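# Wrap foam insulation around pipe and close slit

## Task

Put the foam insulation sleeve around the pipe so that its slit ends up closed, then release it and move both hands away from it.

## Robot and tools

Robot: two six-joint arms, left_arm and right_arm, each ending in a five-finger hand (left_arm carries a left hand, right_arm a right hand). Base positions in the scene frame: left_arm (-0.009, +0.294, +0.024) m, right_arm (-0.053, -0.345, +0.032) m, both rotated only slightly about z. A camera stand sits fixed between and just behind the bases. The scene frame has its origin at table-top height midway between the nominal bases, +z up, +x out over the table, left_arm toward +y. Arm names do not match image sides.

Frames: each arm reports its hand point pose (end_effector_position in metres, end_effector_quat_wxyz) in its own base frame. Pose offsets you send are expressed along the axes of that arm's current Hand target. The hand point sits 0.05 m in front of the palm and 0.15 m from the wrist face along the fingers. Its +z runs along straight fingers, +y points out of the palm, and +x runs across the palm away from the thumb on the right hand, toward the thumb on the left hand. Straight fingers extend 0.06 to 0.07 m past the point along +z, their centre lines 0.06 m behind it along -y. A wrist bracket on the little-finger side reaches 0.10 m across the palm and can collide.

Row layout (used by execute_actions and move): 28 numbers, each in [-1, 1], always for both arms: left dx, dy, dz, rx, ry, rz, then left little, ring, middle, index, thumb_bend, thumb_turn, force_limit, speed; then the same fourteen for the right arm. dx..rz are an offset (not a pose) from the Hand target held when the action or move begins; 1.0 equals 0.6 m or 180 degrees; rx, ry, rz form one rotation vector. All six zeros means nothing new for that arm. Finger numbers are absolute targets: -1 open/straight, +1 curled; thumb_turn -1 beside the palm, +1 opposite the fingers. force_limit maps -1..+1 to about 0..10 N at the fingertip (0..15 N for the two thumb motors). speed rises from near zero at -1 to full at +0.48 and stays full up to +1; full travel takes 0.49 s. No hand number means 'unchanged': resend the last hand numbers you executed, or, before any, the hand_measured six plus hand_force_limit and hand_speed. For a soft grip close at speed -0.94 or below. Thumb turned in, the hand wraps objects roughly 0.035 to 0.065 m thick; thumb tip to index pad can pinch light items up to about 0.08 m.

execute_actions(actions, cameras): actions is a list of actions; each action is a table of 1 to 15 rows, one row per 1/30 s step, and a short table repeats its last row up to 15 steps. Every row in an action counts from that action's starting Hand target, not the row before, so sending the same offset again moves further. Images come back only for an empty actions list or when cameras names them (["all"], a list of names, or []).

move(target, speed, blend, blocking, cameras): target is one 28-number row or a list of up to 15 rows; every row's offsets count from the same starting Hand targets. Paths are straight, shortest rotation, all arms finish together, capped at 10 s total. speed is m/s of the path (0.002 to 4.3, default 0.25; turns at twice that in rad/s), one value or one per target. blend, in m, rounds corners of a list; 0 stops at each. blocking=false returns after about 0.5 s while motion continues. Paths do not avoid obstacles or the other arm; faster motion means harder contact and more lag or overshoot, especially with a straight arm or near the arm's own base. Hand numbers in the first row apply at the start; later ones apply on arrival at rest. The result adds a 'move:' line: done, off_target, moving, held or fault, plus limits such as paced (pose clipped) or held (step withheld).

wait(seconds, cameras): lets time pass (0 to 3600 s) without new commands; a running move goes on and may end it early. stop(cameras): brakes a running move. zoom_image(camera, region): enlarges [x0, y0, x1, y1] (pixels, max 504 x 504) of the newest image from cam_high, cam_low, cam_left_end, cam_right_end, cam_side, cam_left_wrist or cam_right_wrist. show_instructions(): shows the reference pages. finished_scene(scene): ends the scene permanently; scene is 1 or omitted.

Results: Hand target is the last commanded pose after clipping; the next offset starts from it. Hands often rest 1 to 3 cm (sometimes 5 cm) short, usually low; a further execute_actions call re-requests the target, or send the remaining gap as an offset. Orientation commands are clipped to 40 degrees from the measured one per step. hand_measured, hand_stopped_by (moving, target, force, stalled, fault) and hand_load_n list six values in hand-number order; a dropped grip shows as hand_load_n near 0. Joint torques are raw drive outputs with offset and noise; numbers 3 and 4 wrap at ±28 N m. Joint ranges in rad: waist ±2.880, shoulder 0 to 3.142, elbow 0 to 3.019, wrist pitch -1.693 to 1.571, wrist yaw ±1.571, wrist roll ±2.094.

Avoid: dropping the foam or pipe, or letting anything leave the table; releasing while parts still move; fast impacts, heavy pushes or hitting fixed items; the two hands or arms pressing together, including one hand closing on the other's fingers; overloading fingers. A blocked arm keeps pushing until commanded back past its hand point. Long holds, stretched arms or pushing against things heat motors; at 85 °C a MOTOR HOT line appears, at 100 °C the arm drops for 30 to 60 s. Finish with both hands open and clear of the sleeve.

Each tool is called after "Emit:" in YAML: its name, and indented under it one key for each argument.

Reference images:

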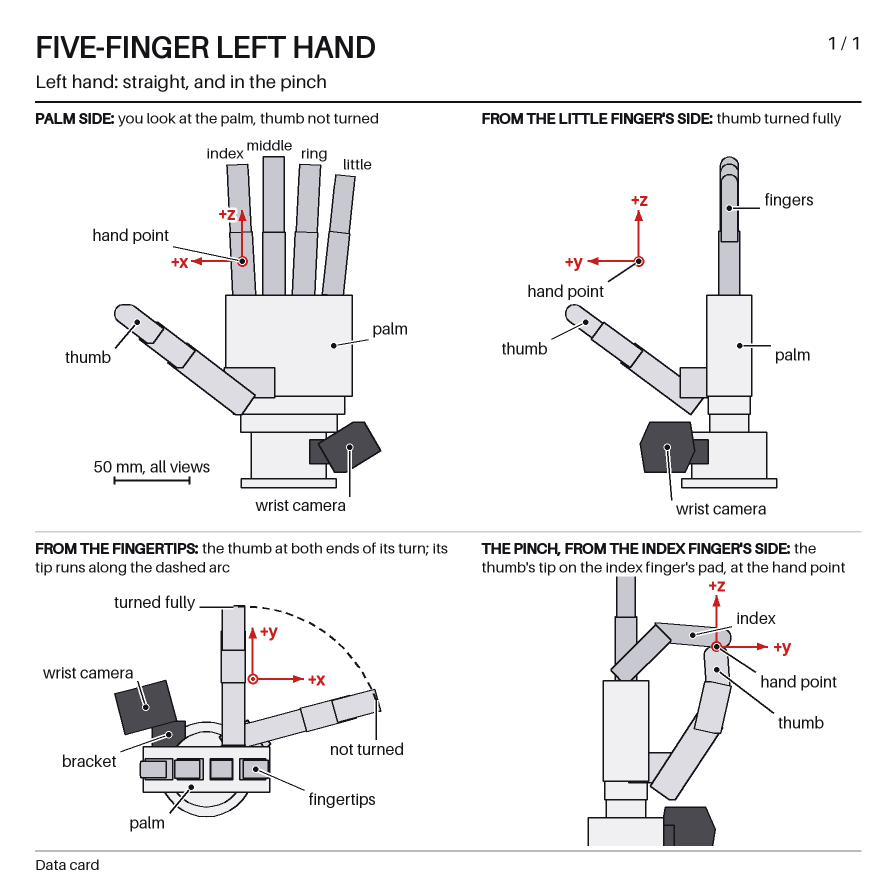

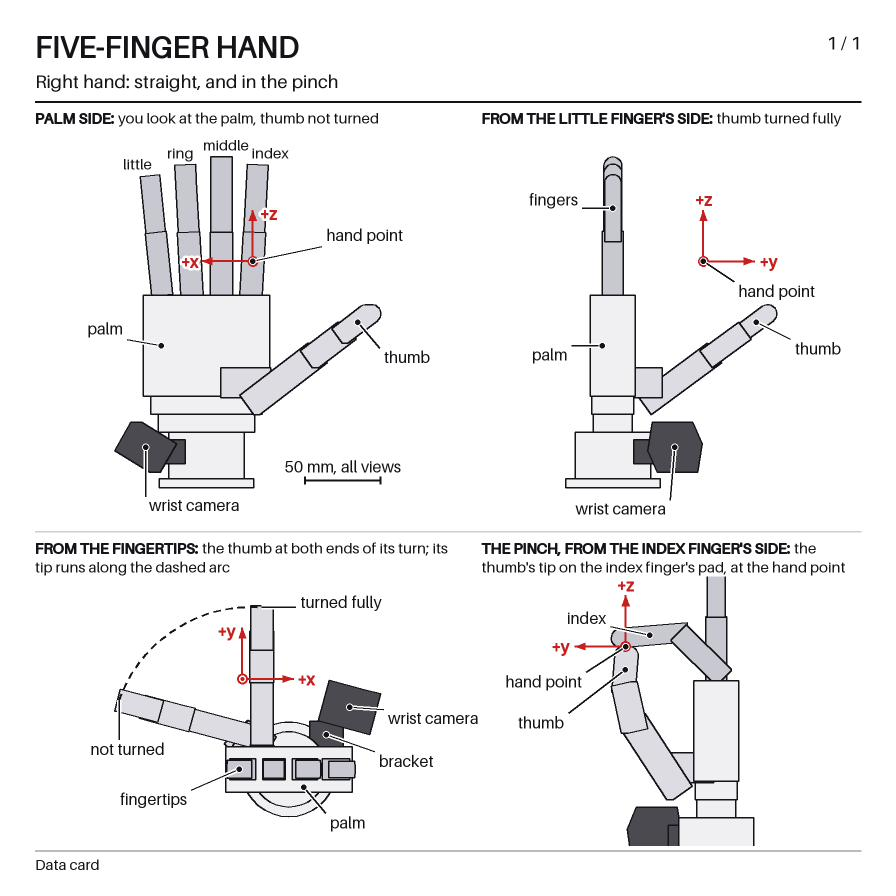

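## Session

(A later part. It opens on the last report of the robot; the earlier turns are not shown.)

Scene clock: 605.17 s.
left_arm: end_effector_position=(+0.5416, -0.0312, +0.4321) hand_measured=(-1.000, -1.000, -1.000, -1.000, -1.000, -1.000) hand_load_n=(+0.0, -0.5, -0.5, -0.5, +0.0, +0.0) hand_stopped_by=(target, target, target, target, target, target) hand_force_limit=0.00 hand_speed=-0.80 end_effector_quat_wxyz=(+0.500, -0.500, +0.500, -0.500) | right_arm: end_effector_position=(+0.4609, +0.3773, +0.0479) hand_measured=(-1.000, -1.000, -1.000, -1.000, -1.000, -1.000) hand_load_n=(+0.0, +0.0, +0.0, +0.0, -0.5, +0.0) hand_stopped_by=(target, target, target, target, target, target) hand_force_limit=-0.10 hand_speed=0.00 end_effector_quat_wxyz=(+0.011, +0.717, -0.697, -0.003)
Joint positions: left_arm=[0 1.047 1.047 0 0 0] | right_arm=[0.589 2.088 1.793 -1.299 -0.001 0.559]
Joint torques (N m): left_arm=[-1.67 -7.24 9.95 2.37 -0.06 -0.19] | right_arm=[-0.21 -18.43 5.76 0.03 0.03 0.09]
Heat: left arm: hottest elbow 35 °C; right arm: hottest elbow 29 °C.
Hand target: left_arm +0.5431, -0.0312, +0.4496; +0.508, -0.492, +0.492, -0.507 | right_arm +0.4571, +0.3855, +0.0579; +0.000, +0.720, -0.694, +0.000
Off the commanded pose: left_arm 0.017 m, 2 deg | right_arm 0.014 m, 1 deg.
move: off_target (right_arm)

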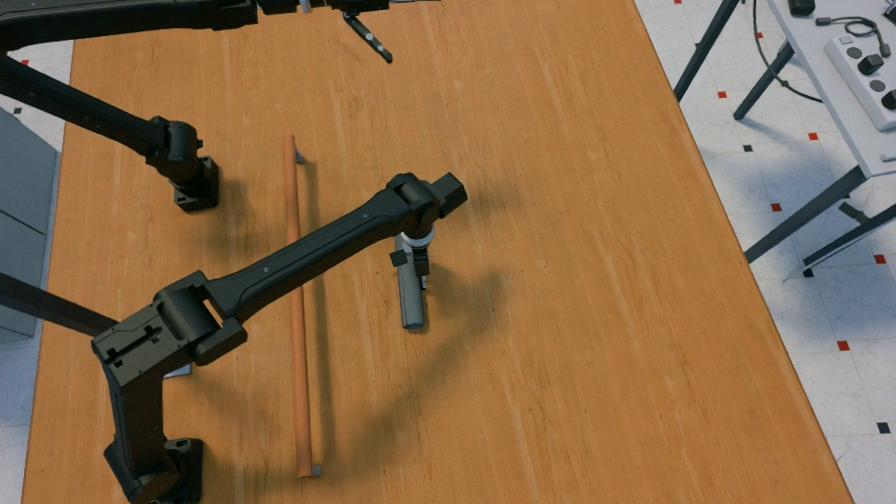

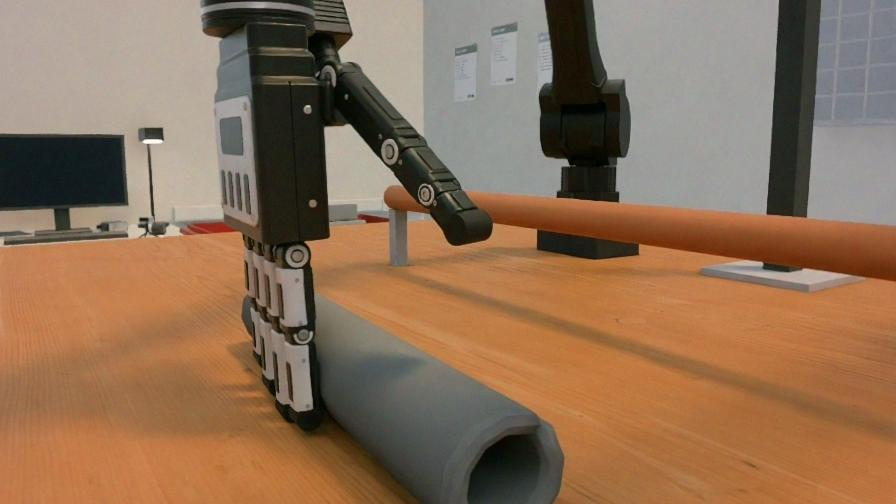

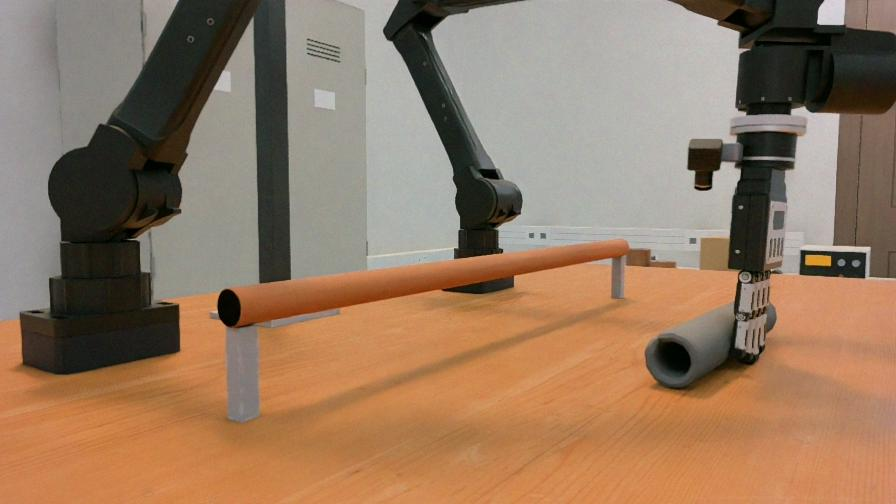

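Emit:
zoom_image:
  camera: "cam_left_end"
  region: [400, 380, 600, 504]

Emit:
zoom_image:
  camera: "cam_right_end"
  region: [630, 310, 730, 400]

Scaled by 2.520.

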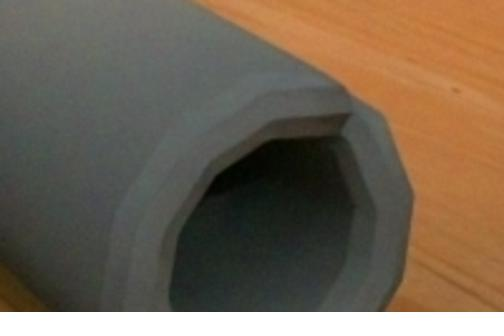

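Scaled by 5.040.

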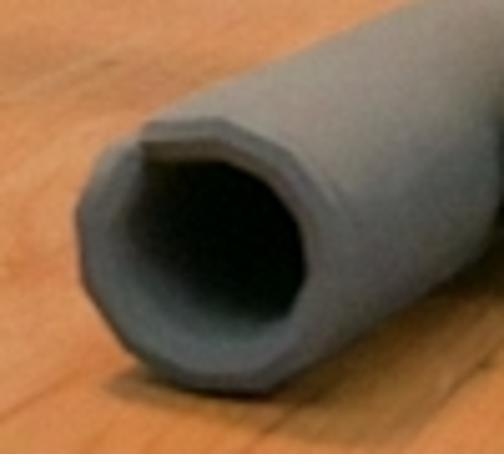

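Emit:
move:
  target:
    - [0,0,0,0,0,0,-1,-1,-1,-1,-1,-1,0,-0.8, -0.0154,-0.034,-0.15,0,0,0,-1,-1,-1,-1,-1,-1,-0.1,0]
    - [0,0,0,0,0,0,-1,-1,-1,-1,-1,-1,0,-0.8, -0.0172,0.036,-0.15,0.3611,0,0,-1,-1,-1,-1,-1,-1,-0.1,0]
    - [0,0,0,0,0,0,-1,-1,-1,-1,-1,-1,0,-0.8, -0.0172,0.036,0.0467,0.3611,0,0,-1,-1,-1,-1,-1,-1,-0.1,0]
  speed: [0.1,0.25,0.08]
  cameras: ["cam_high","cam_left_end","cam_side","cam_right_end"]

Scene clock: 612.83 s.
left_arm: end_effector_position=(+0.5416, -0.0312, +0.4321) hand_measured=(-1.000, -1.000, -1.000, -1.000, -1.000, -1.000) hand_load_n=(+0.0, +0.0, +0.0, +0.0, +0.0, -0.5) hand_stopped_by=(target, target, target, target, target, target) hand_force_limit=0.00 hand_speed=-0.80 end_effector_quat_wxyz=(+0.500, -0.500, +0.500, -0.500) | right_arm: end_effector_position=(+0.4354, +0.3875, +0.0280) hand_measured=(-1.000, -1.000, -1.000, -1.000, -1.000, -1.000) hand_load_n=(+0.0, +0.0, +0.0, +0.0, +0.0, +0.0) hand_stopped_by=(target, target, target, target, target, target) hand_force_limit=-0.10 hand_speed=0.00 end_effector_quat_wxyz=(-0.379, +0.607, -0.591, +0.373)
Joint positions: left_arm=[0 1.047 1.047 0 0 0] | right_arm=[0.889 1.711 0.869 0.202 0.757 0.468]
Joint torques (N m): left_arm=[-1.73 -6.77 9.91 2.33 -0.07 -0.2] | right_arm=[-0.5 -11.28 5.46 1.95 0.42 -0.06]
Heat: left arm: hottest elbow 35 °C; right arm: hottest elbow 29 °C.
Hand target: left_arm +0.5431, -0.0312, +0.4496; +0.508, -0.492, +0.492, -0.507 | right_arm +0.4351, +0.3952, +0.0300; -0.387, +0.607, -0.586, +0.373
Off the commanded pose: left_arm 0.017 m, 2 deg | right_arm 0.008 m, 1 deg.
move: done
Images, in order (width x height): cam_high 896x504, cam_left_end 896x504, cam_right_end 896x504, cam_side 896x504.

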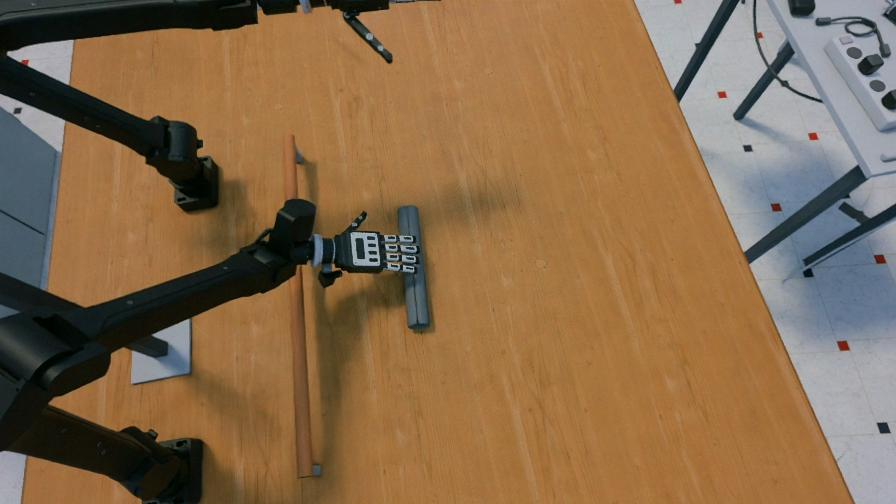

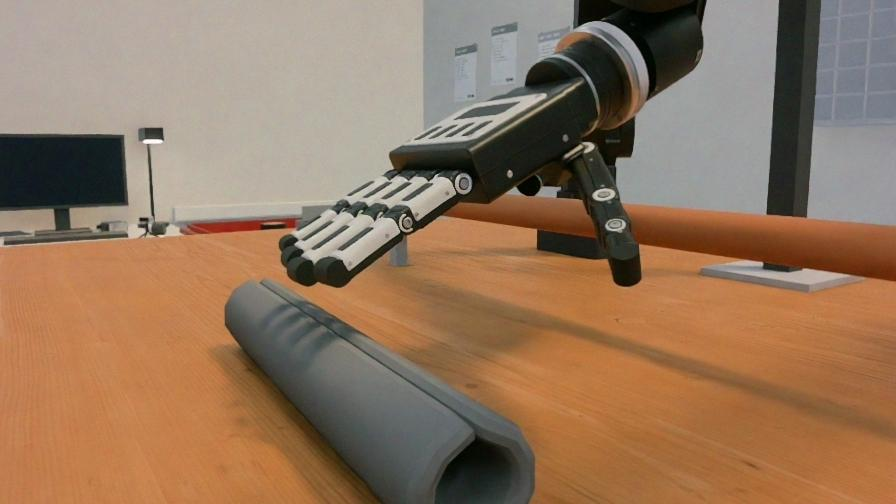

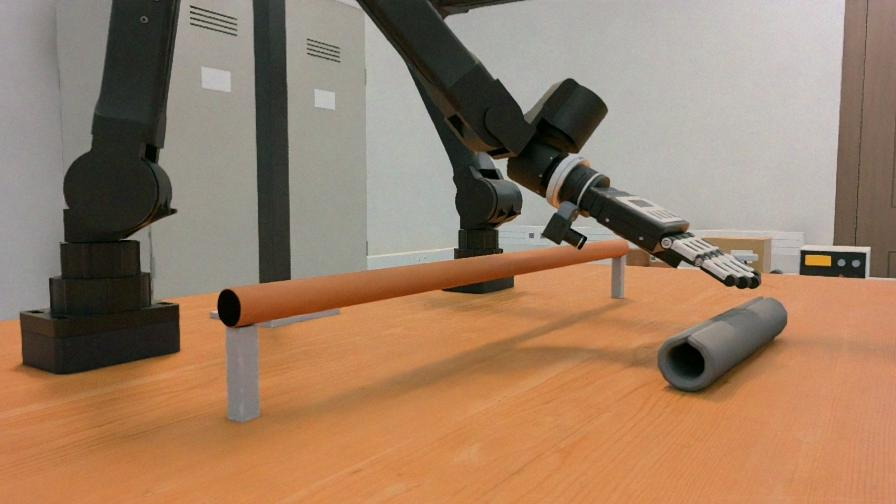

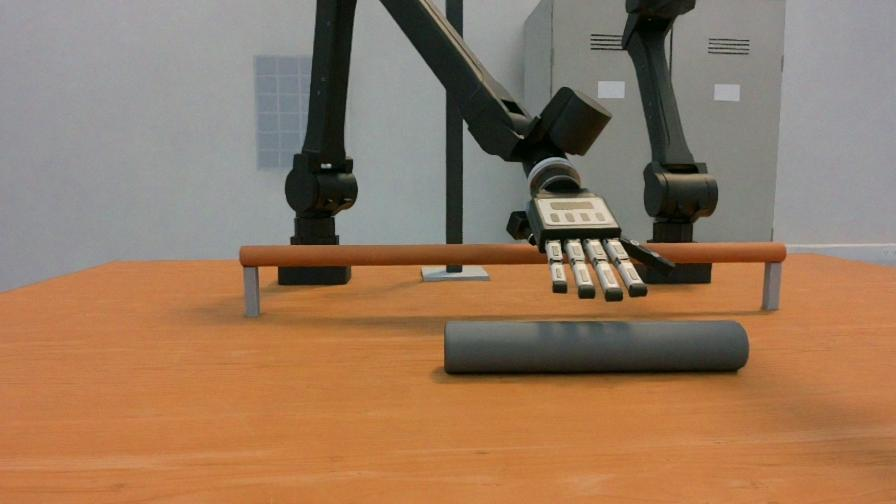

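Emit:
move:
  target: [0,0,0,0,0,0,-1,-1,-1,-1,-1,-1,0,-0.8, -0.0033,0.0641,0.0283,0,0,0,-1,-1,-1,-1,-1,-1,-0.1,0]
  speed: 0.05
  cameras: ["cam_high","cam_left_end","cam_right_end"]

Scene clock: 617.50 s.
left_arm: end_effector_position=(+0.5416, -0.0312, +0.4321) hand_measured=(-1.000, -1.000, -1.000, -1.000, -1.000, -1.000) hand_load_n=(+0.0, -0.5, +0.0, +0.0, +0.0, -0.5) hand_stopped_by=(target, target, target, target, target, target) hand_force_limit=0.00 hand_speed=-0.80 end_effector_quat_wxyz=(+0.500, -0.500, +0.500, -0.500) | right_arm: end_effector_position=(+0.4384, +0.3914, -0.0055) hand_measured=(-1.000, -1.000, -1.000, -1.000, -1.000, -1.000) hand_load_n=(-0.5, +0.0, +0.0, +0.0, +0.0, +0.0) hand_stopped_by=(target, target, target, target, target, target) hand_force_limit=-0.10 hand_speed=0.00 end_effector_quat_wxyz=(-0.386, +0.601, -0.591, +0.374)
Joint positions: left_arm=[0 1.047 1.047 0 0 0] | right_arm=[0.892 1.802 0.857 0.321 0.764 0.468]
Joint torques (N m): left_arm=[-1.79 -7.06 9.92 2.28 -0.07 -0.2] | right_arm=[-0.32 -11.28 4.62 1.62 0.28 -0.02]
Heat: left arm: hottest elbow 35 °C; right arm: hottest elbow 29 °C.
Hand target: left_arm +0.5431, -0.0312, +0.4496; +0.508, -0.492, +0.492, -0.507 | right_arm +0.4342, +0.3970, -0.0122; -0.387, +0.607, -0.586, +0.373
Off the commanded pose: left_arm 0.017 m, 2 deg | right_arm 0.010 m, 1 deg.
move: done

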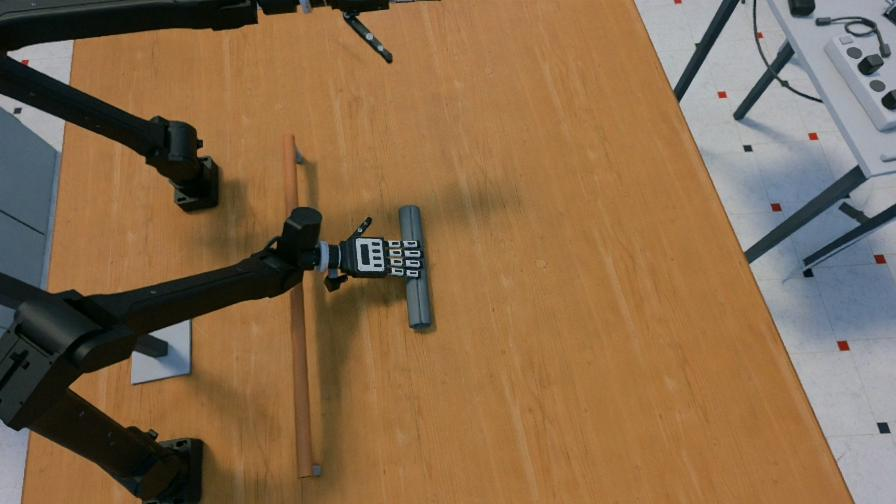

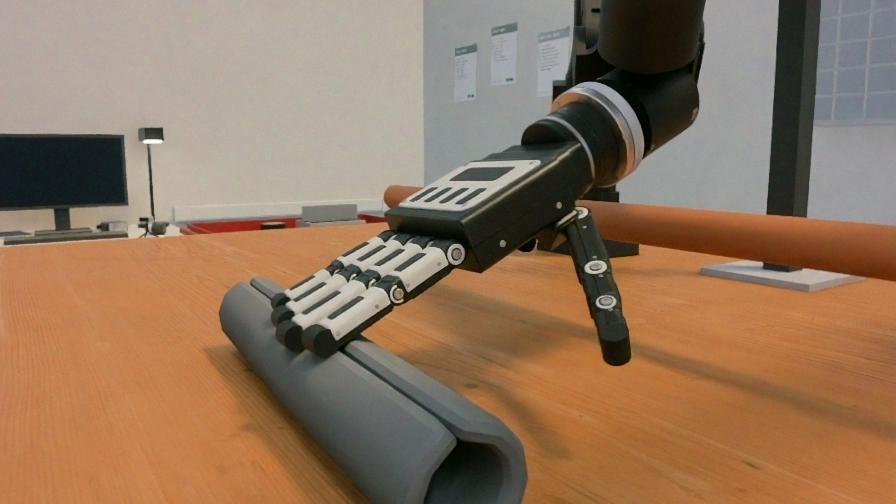

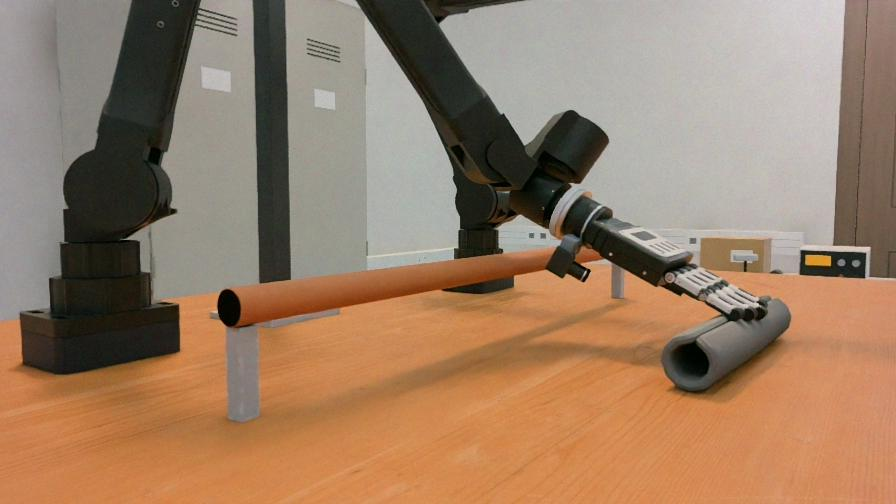

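Emit:
move:
  target: [0,0,0,0,0,0,-1,-1,-1,-1,-1,-1,0,-0.8, 0.0012,-0.0581,0.158,0,0,0,-1,-1,-1,-1,-1,-1,-0.1,0]
  speed: 0.06
  cameras: ["cam_left_end","cam_right_end","cam_high","cam_side"]

Emit:
zoom_image:
  camera: "cam_right_end"
  region: [690, 320, 810, 420]

Scene clock: 619.97 s.
left_arm: end_effector_position=(+0.5416, -0.0312, +0.4321) hand_measured=(-1.000, -1.000, -1.000, -1.000, -1.000, -1.000) hand_load_n=(+0.0, +0.0, +0.0, -0.5, +0.0, +0.0) hand_stopped_by=(target, target, target, target, target, target) hand_force_limit=0.00 hand_speed=-0.80 end_effector_quat_wxyz=(+0.500, -0.500, +0.500, -0.500) | right_arm: end_effector_position=(+0.5226, +0.3954, -0.0226) hand_measured=(-1.000, -1.000, -1.000, -1.000, -1.000, -1.000) hand_load_n=(+0.0, +0.0, +0.0, +0.0, -0.5, +0.0) hand_stopped_by=(target, target, target, target, target, target) hand_force_limit=-0.10 hand_speed=0.00 end_effector_quat_wxyz=(-0.382, +0.610, -0.586, +0.371)
Joint positions: left_arm=[0 1.047 1.047 0 0 0] | right_arm=[0.766 1.945 1.033 0.34 0.647 0.364]
Joint torques (N m): left_arm=[-1.73 -7.06 10.06 2.33 -0.08 -0.2] | right_arm=[-2.2 -12.92 6.9 1.32 0.05 -0.05]
Heat: left arm: hottest elbow 35 °C; right arm: hottest elbow 29 °C.
Hand target: left_arm +0.5431, -0.0312, +0.4496; +0.508, -0.492, +0.492, -0.507 | right_arm +0.5348, +0.4000, -0.0205; -0.387, +0.607, -0.586, +0.373
Off the commanded pose: left_arm 0.017 m, 2 deg | right_arm 0.013 m, 1 deg.
move: off_target (right_arm)
Images, in order (width x height): cam_high 896x504, cam_left_end 896x504, cam_right_end 896x504, cam_side 896x504.

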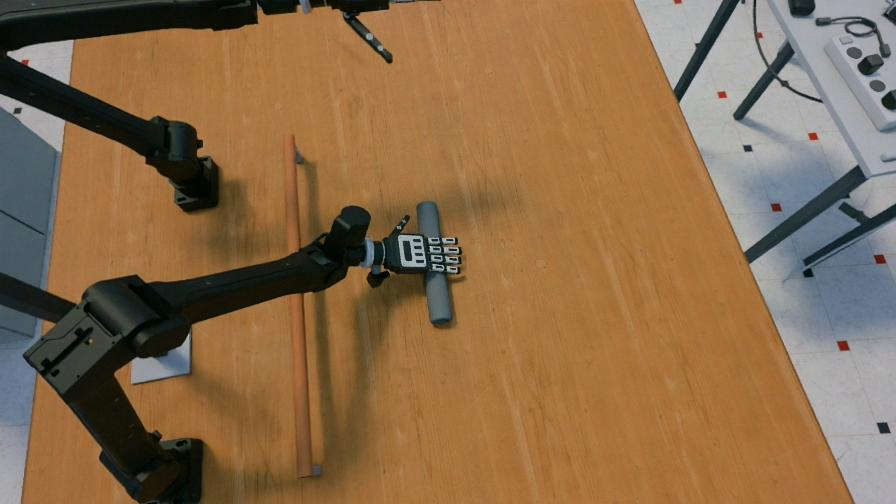

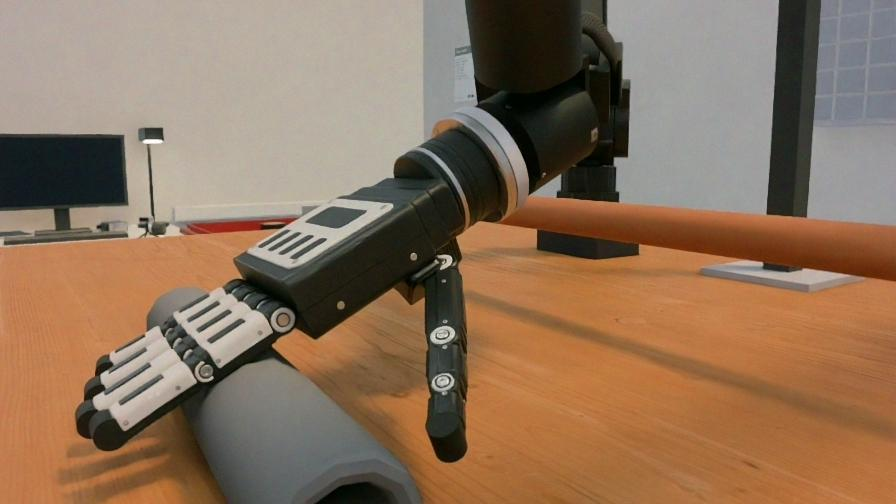

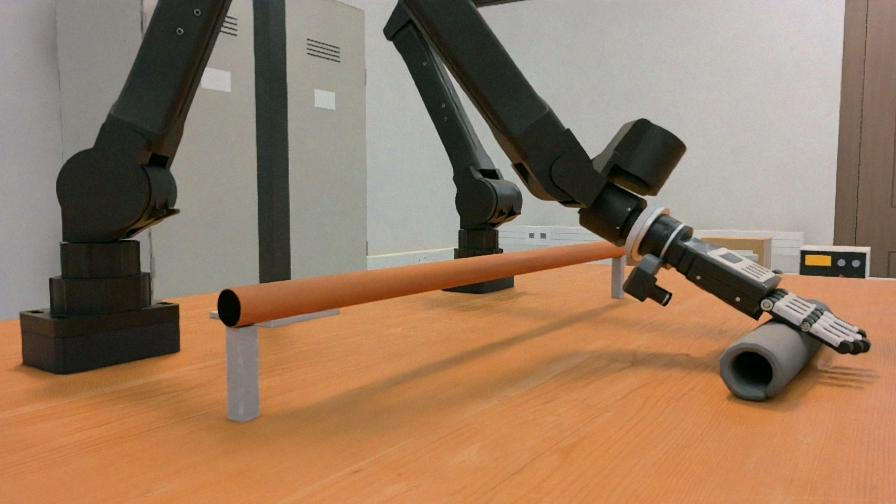

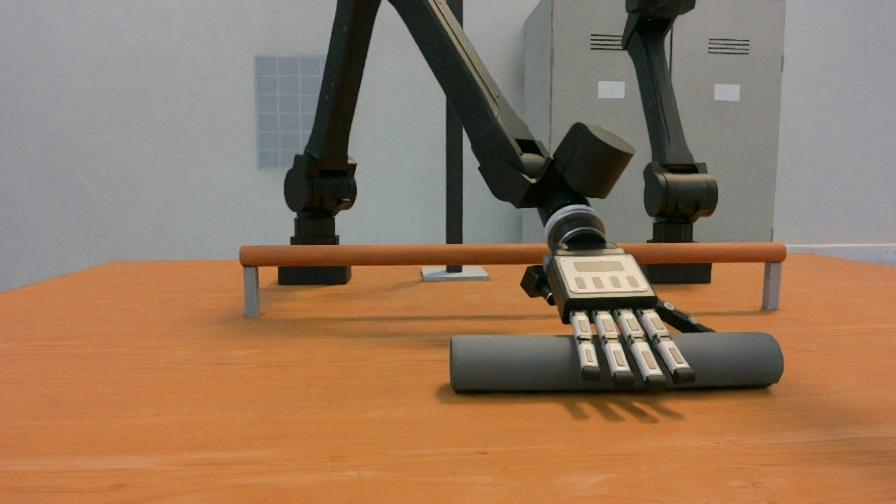

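Scaled by 4.200.

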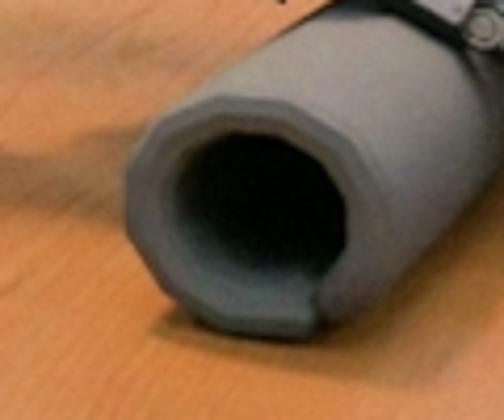

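Emit:
move:
  target: [0,0,0,0,0,0,-1,-1,-1,-1,-1,-1,0,-0.8, 0,-0.011,0.0353,0,0,0,-1,-1,-1,-1,-1,-1,-0.1,0]
  speed: 0.04
  cameras: ["cam_left_end","cam_right_end","cam_high","cam_side"]

Emit:
zoom_image:
  camera: "cam_right_end"
  region: [700, 320, 820, 420]

Scene clock: 621.17 s.
left_arm: end_effector_position=(+0.5416, -0.0312, +0.4321) hand_measured=(-1.000, -1.000, -1.000, -1.000, -1.000, -1.000) hand_load_n=(+0.0, +0.0, +0.0, +0.0, +0.0, -0.5) hand_stopped_by=(target, target, target, target, target, target) hand_force_limit=0.00 hand_speed=-0.80 end_effector_quat_wxyz=(+0.500, -0.500, +0.500, -0.500) | right_arm: end_effector_position=(+0.5432, +0.3987, -0.0258) hand_measured=(-1.000, -1.000, -1.000, -1.000, -1.000, -1.000) hand_load_n=(+0.0, +0.0, +0.0, +0.0, +0.0, +0.0) hand_stopped_by=(target, target, target, target, target, target) hand_force_limit=-0.10 hand_speed=0.00 end_effector_quat_wxyz=(-0.384, +0.611, -0.585, +0.370)
Joint positions: left_arm=[0 1.047 1.047 0 0 0] | right_arm=[0.742 1.982 1.083 0.34 0.622 0.346]
Joint torques (N m): left_arm=[-2.08 -7 9.96 2.26 -0.08 -0.21] | right_arm=[-1.85 -13.45 6.99 1.14 0.09 -0.01]
Heat: left arm: hottest elbow 35 °C; right arm: hottest elbow 29 °C.
Hand target: left_arm +0.5431, -0.0312, +0.4496; +0.508, -0.492, +0.492, -0.507 | right_arm +0.5567, +0.4008, -0.0235; -0.387, +0.607, -0.586, +0.373
Off the commanded pose: left_arm 0.017 m, 2 deg | right_arm 0.014 m, 1 deg.
move: off_target (right_arm)
Images, in order (width x height): cam_high 896x504, cam_left_end 896x504, cam_right_end 896x504, cam_side 896x504.

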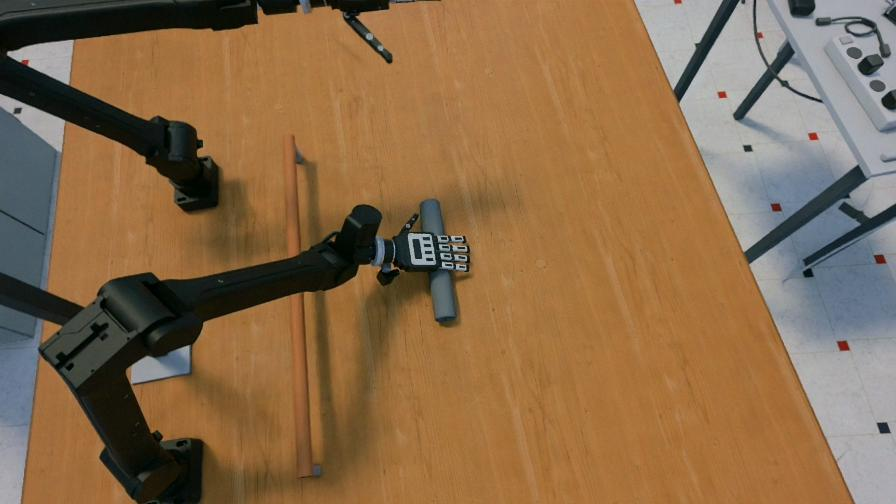

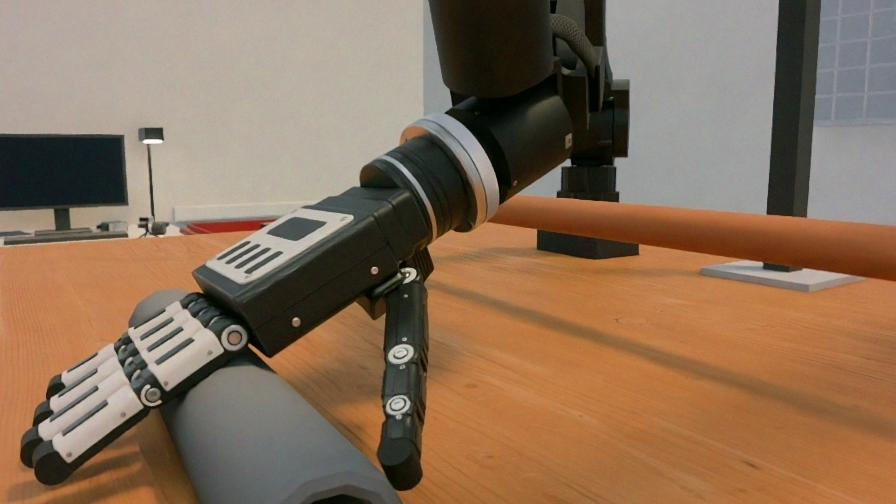

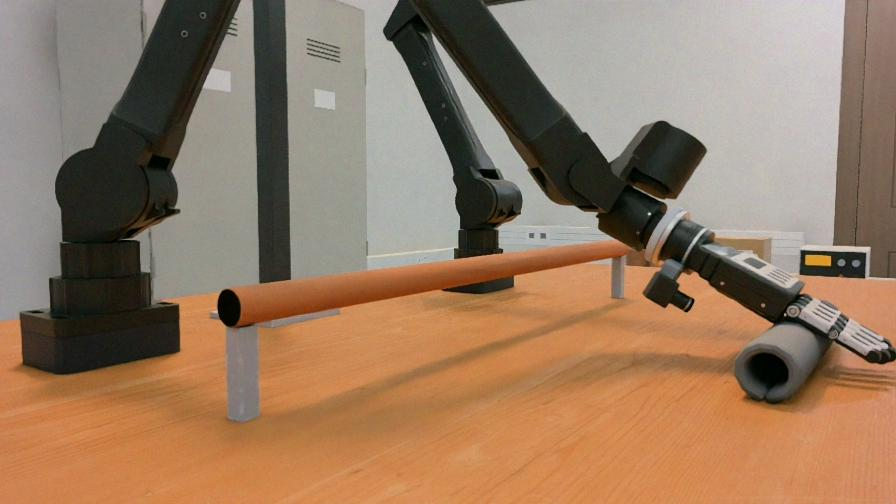

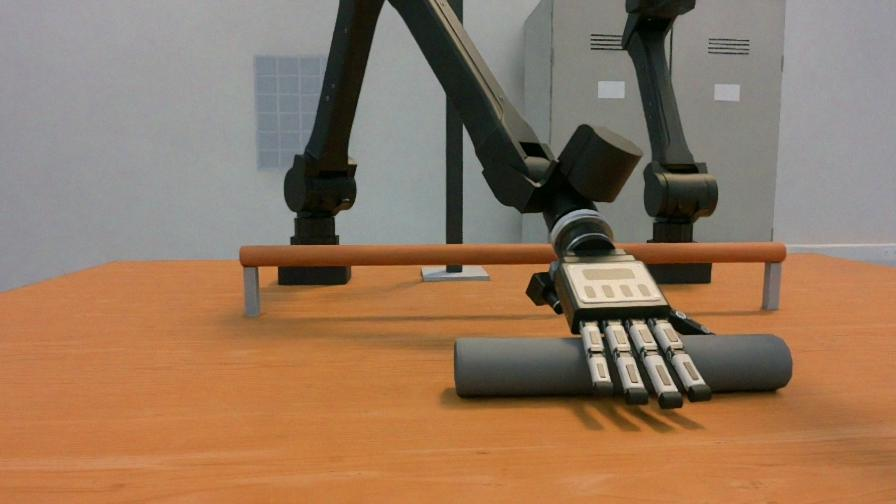

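Scaled by 4.200.

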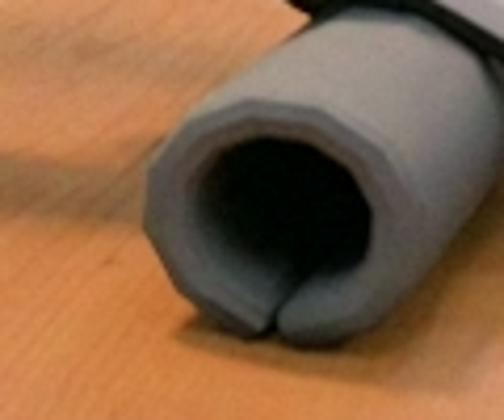

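Emit:
move:
  target:
    - [0.2566,0.4112,-0.1573,-0.149,-0.0045,0,-1,-1,-1,-1,1,1,0,0, 0,0,0,0,0,0,-1,-1,-1,-1,-1,-1,-0.1,0]
    - [0.2732,0.6435,-0.1648,-0.149,-0.0045,0,-1,-1,-1,-1,1,1,0,0, 0,0,0,0,0,0,-1,-1,-1,-1,-1,-1,-0.1,0]
  speed: [0.15,0.1]
  cameras: ["cam_left_end","cam_right_end","cam_high","cam_side"]

Scene clock: 627.00 s.
left_arm: end_effector_position=(+0.4571, -0.1863, +0.0627) hand_measured=(-1.000, -1.000, -1.000, -1.000, +0.980, +1.000) hand_load_n=(+0.0, +0.0, +0.0, +0.0, +16.0, +2.0) hand_stopped_by=(target, target, target, target, force, target) hand_force_limit=0.00 hand_speed=0.00 end_effector_quat_wxyz=(-0.387, +0.601, -0.595, +0.367) | right_arm: end_effector_position=(+0.5432, +0.3986, -0.0258) hand_measured=(-1.000, -1.000, -1.000, -1.000, -1.000, -1.000) hand_load_n=(+0.0, +0.0, +0.0, +0.0, +0.0, +0.0) hand_stopped_by=(target, target, target, target, target, target) hand_force_limit=-0.10 hand_speed=0.00 end_effector_quat_wxyz=(-0.384, +0.611, -0.585, +0.370)
Joint positions: left_arm=[-0.482 1.389 0.574 0.314 -0.459 -0.217] | right_arm=[0.742 1.982 1.083 0.34 0.622 0.346]
Joint torques (N m): left_arm=[-2.84 -7.65 5.46 2.85 -0.33 -0.34] | right_arm=[-2.37 -13.57 7.06 1.13 0.11 -0.03]
Heat: left arm: hottest elbow 34 °C; right arm: hottest elbow 29 °C.
Hand target: left_arm +0.4558, -0.1952, +0.0607; -0.383, +0.600, -0.593, +0.376 | right_arm +0.5567, +0.4008, -0.0235; -0.387, +0.607, -0.586, +0.373
Off the commanded pose: left_arm 0.009 m, 1 deg | right_arm 0.014 m, 1 deg.
move: done
Images, in order (width x height): cam_high 896x504, cam_left_end 896x504, cam_right_end 896x504, cam_side 896x504.

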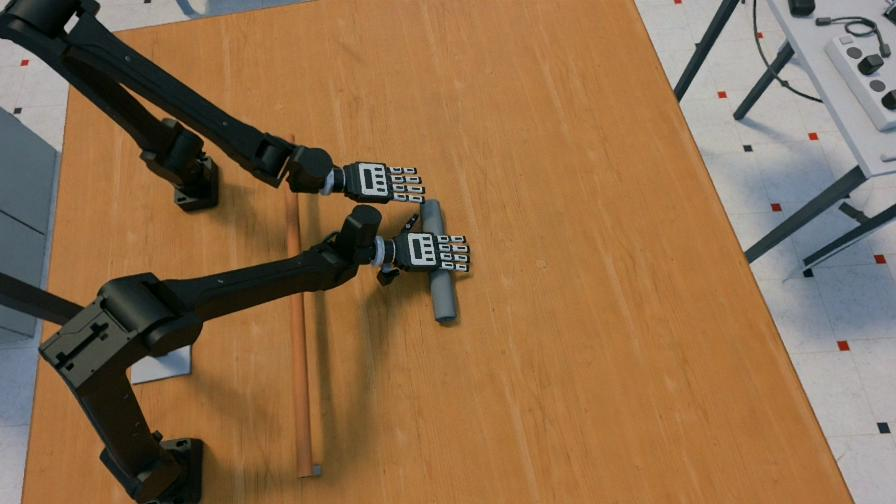

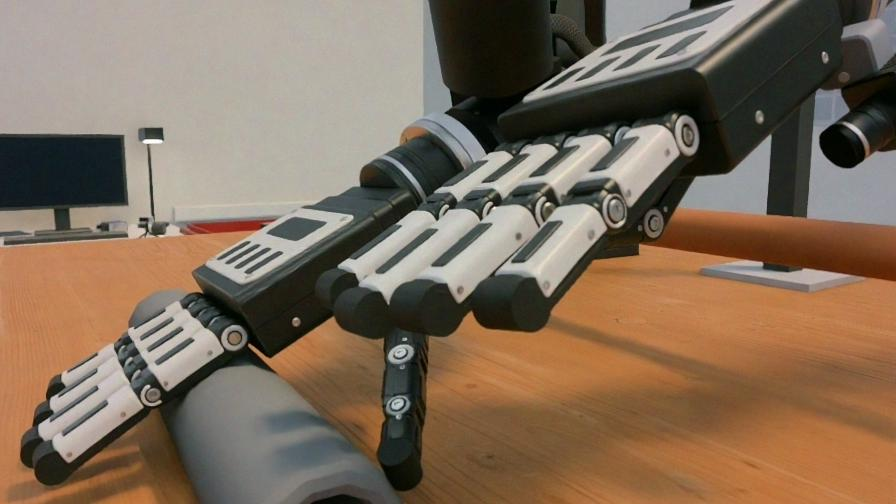

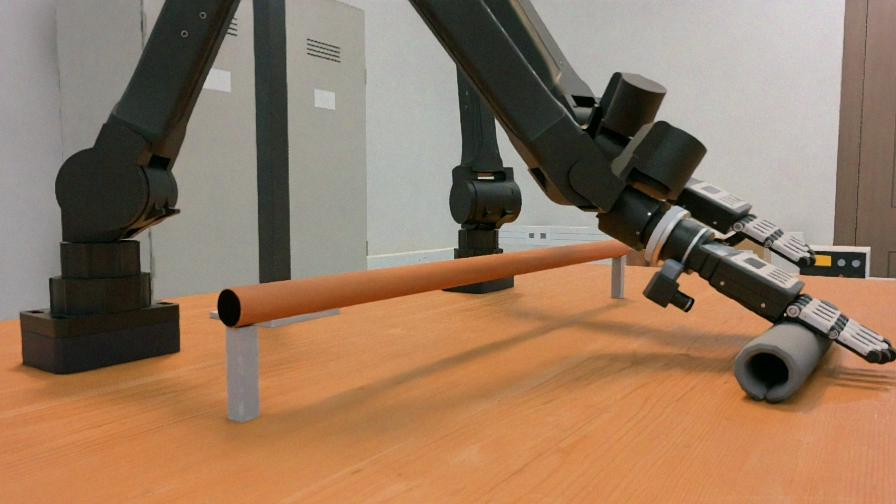

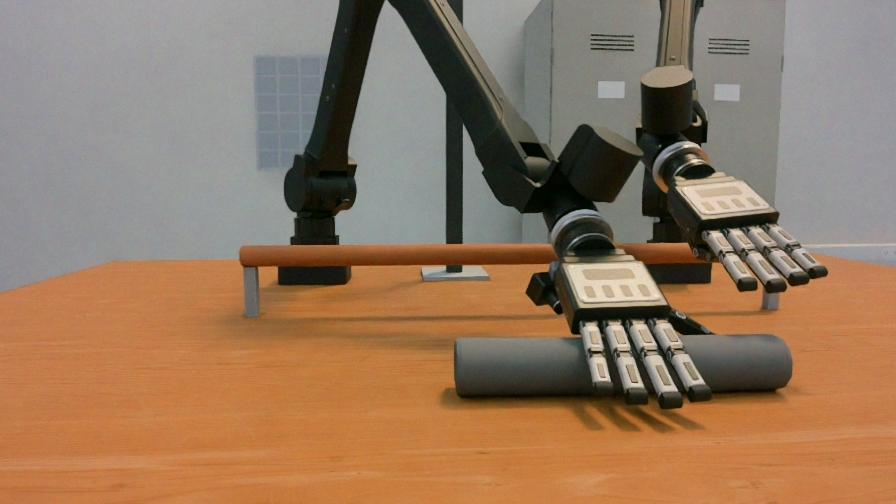

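Emit:
execute_actions:
  actions: []
  cameras: ["cam_high","cam_side","cam_left_end","cam_right_end"]

Scene clock: 627.63 s.
left_arm: end_effector_position=(+0.4571, -0.1863, +0.0627) hand_measured=(-1.000, -1.000, -1.000, -1.000, +0.980, +1.000) hand_load_n=(+0.0, +0.0, -0.5, +0.0, +16.0, +1.5) hand_stopped_by=(target, target, target, target, force, target) hand_force_limit=0.00 hand_speed=0.00 end_effector_quat_wxyz=(-0.387, +0.601, -0.595, +0.367) | right_arm: end_effector_position=(+0.5432, +0.3986, -0.0258) hand_measured=(-1.000, -1.000, -1.000, -1.000, -1.000, -1.000) hand_load_n=(+0.0, +0.0, +0.5, +0.0, -0.5, +0.0) hand_stopped_by=(target, target, target, target, target, target) hand_force_limit=-0.10 hand_speed=0.00 end_effector_quat_wxyz=(-0.384, +0.611, -0.585, +0.370)
Joint positions: left_arm=[-0.482 1.389 0.574 0.314 -0.459 -0.217] | right_arm=[0.742 1.982 1.083 0.34 0.622 0.346]
Joint velocities: within noise
Joint torques (N m): left_arm=[-2.96 -7.47 5.52 2.82 -0.36 -0.32] | right_arm=[-2.26 -13.57 7.01 1.05 0.1 -0.03]
Motor temperatures (°C): left_arm=[24 25 34 27 22 24] | right_arm=[26 26 29 22 22 25]
Heat: left arm: hottest elbow 34 °C; right arm: hottest elbow 29 °C.
Hand target: left_arm +0.4558, -0.1952, +0.0607; -0.383, +0.600, -0.593, +0.376 | right_arm +0.5567, +0.4008, -0.0235; -0.387, +0.607, -0.586, +0.373
Off the commanded pose: left_arm 0.009 m, 1 deg | right_arm 0.014 m, 1 deg.
Images, in order (width x height): cam_high 896x504, cam_left_end 896x504, cam_right_end 896x504, cam_side 896x504.

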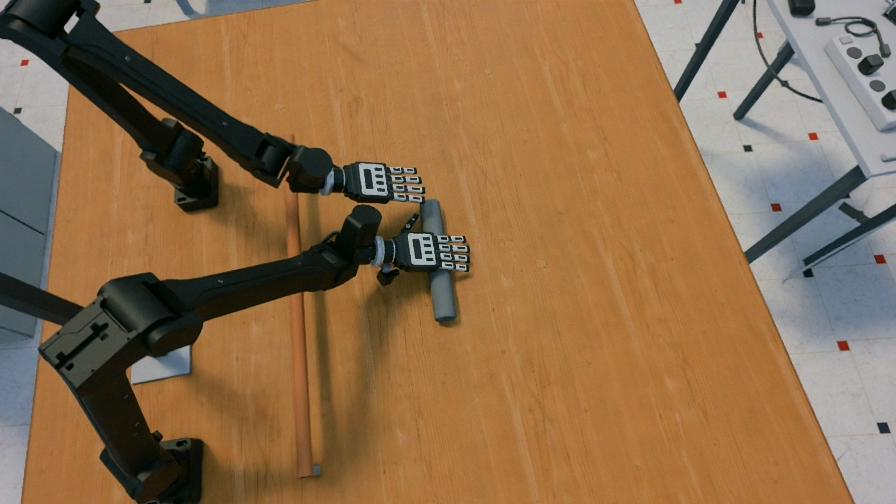

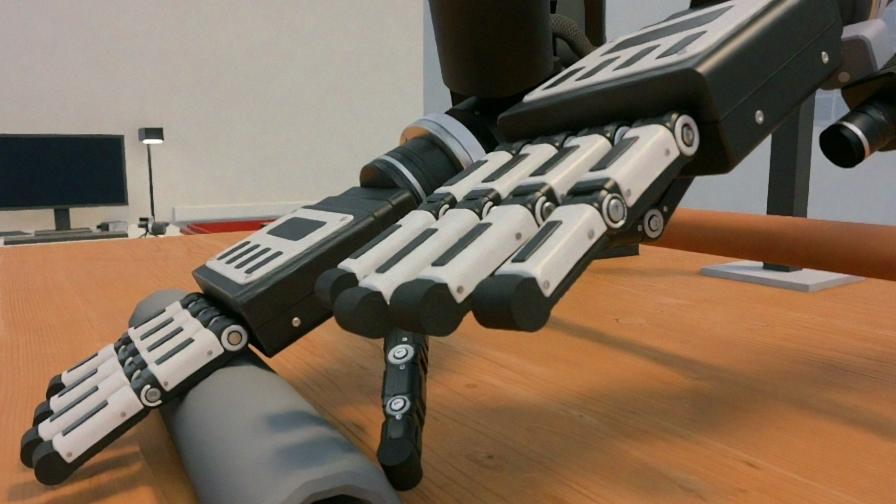

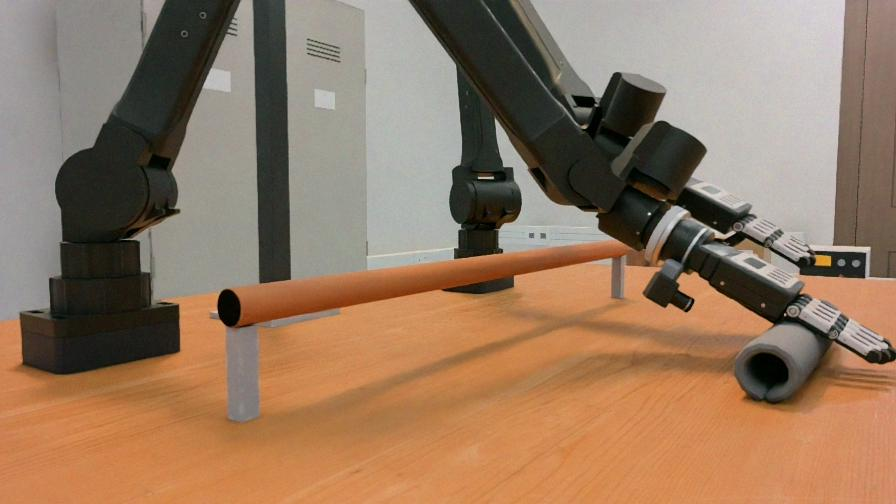

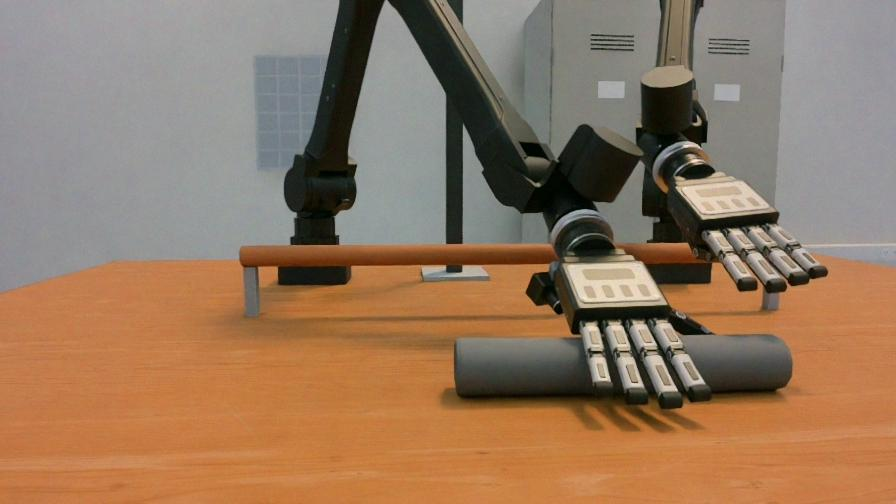

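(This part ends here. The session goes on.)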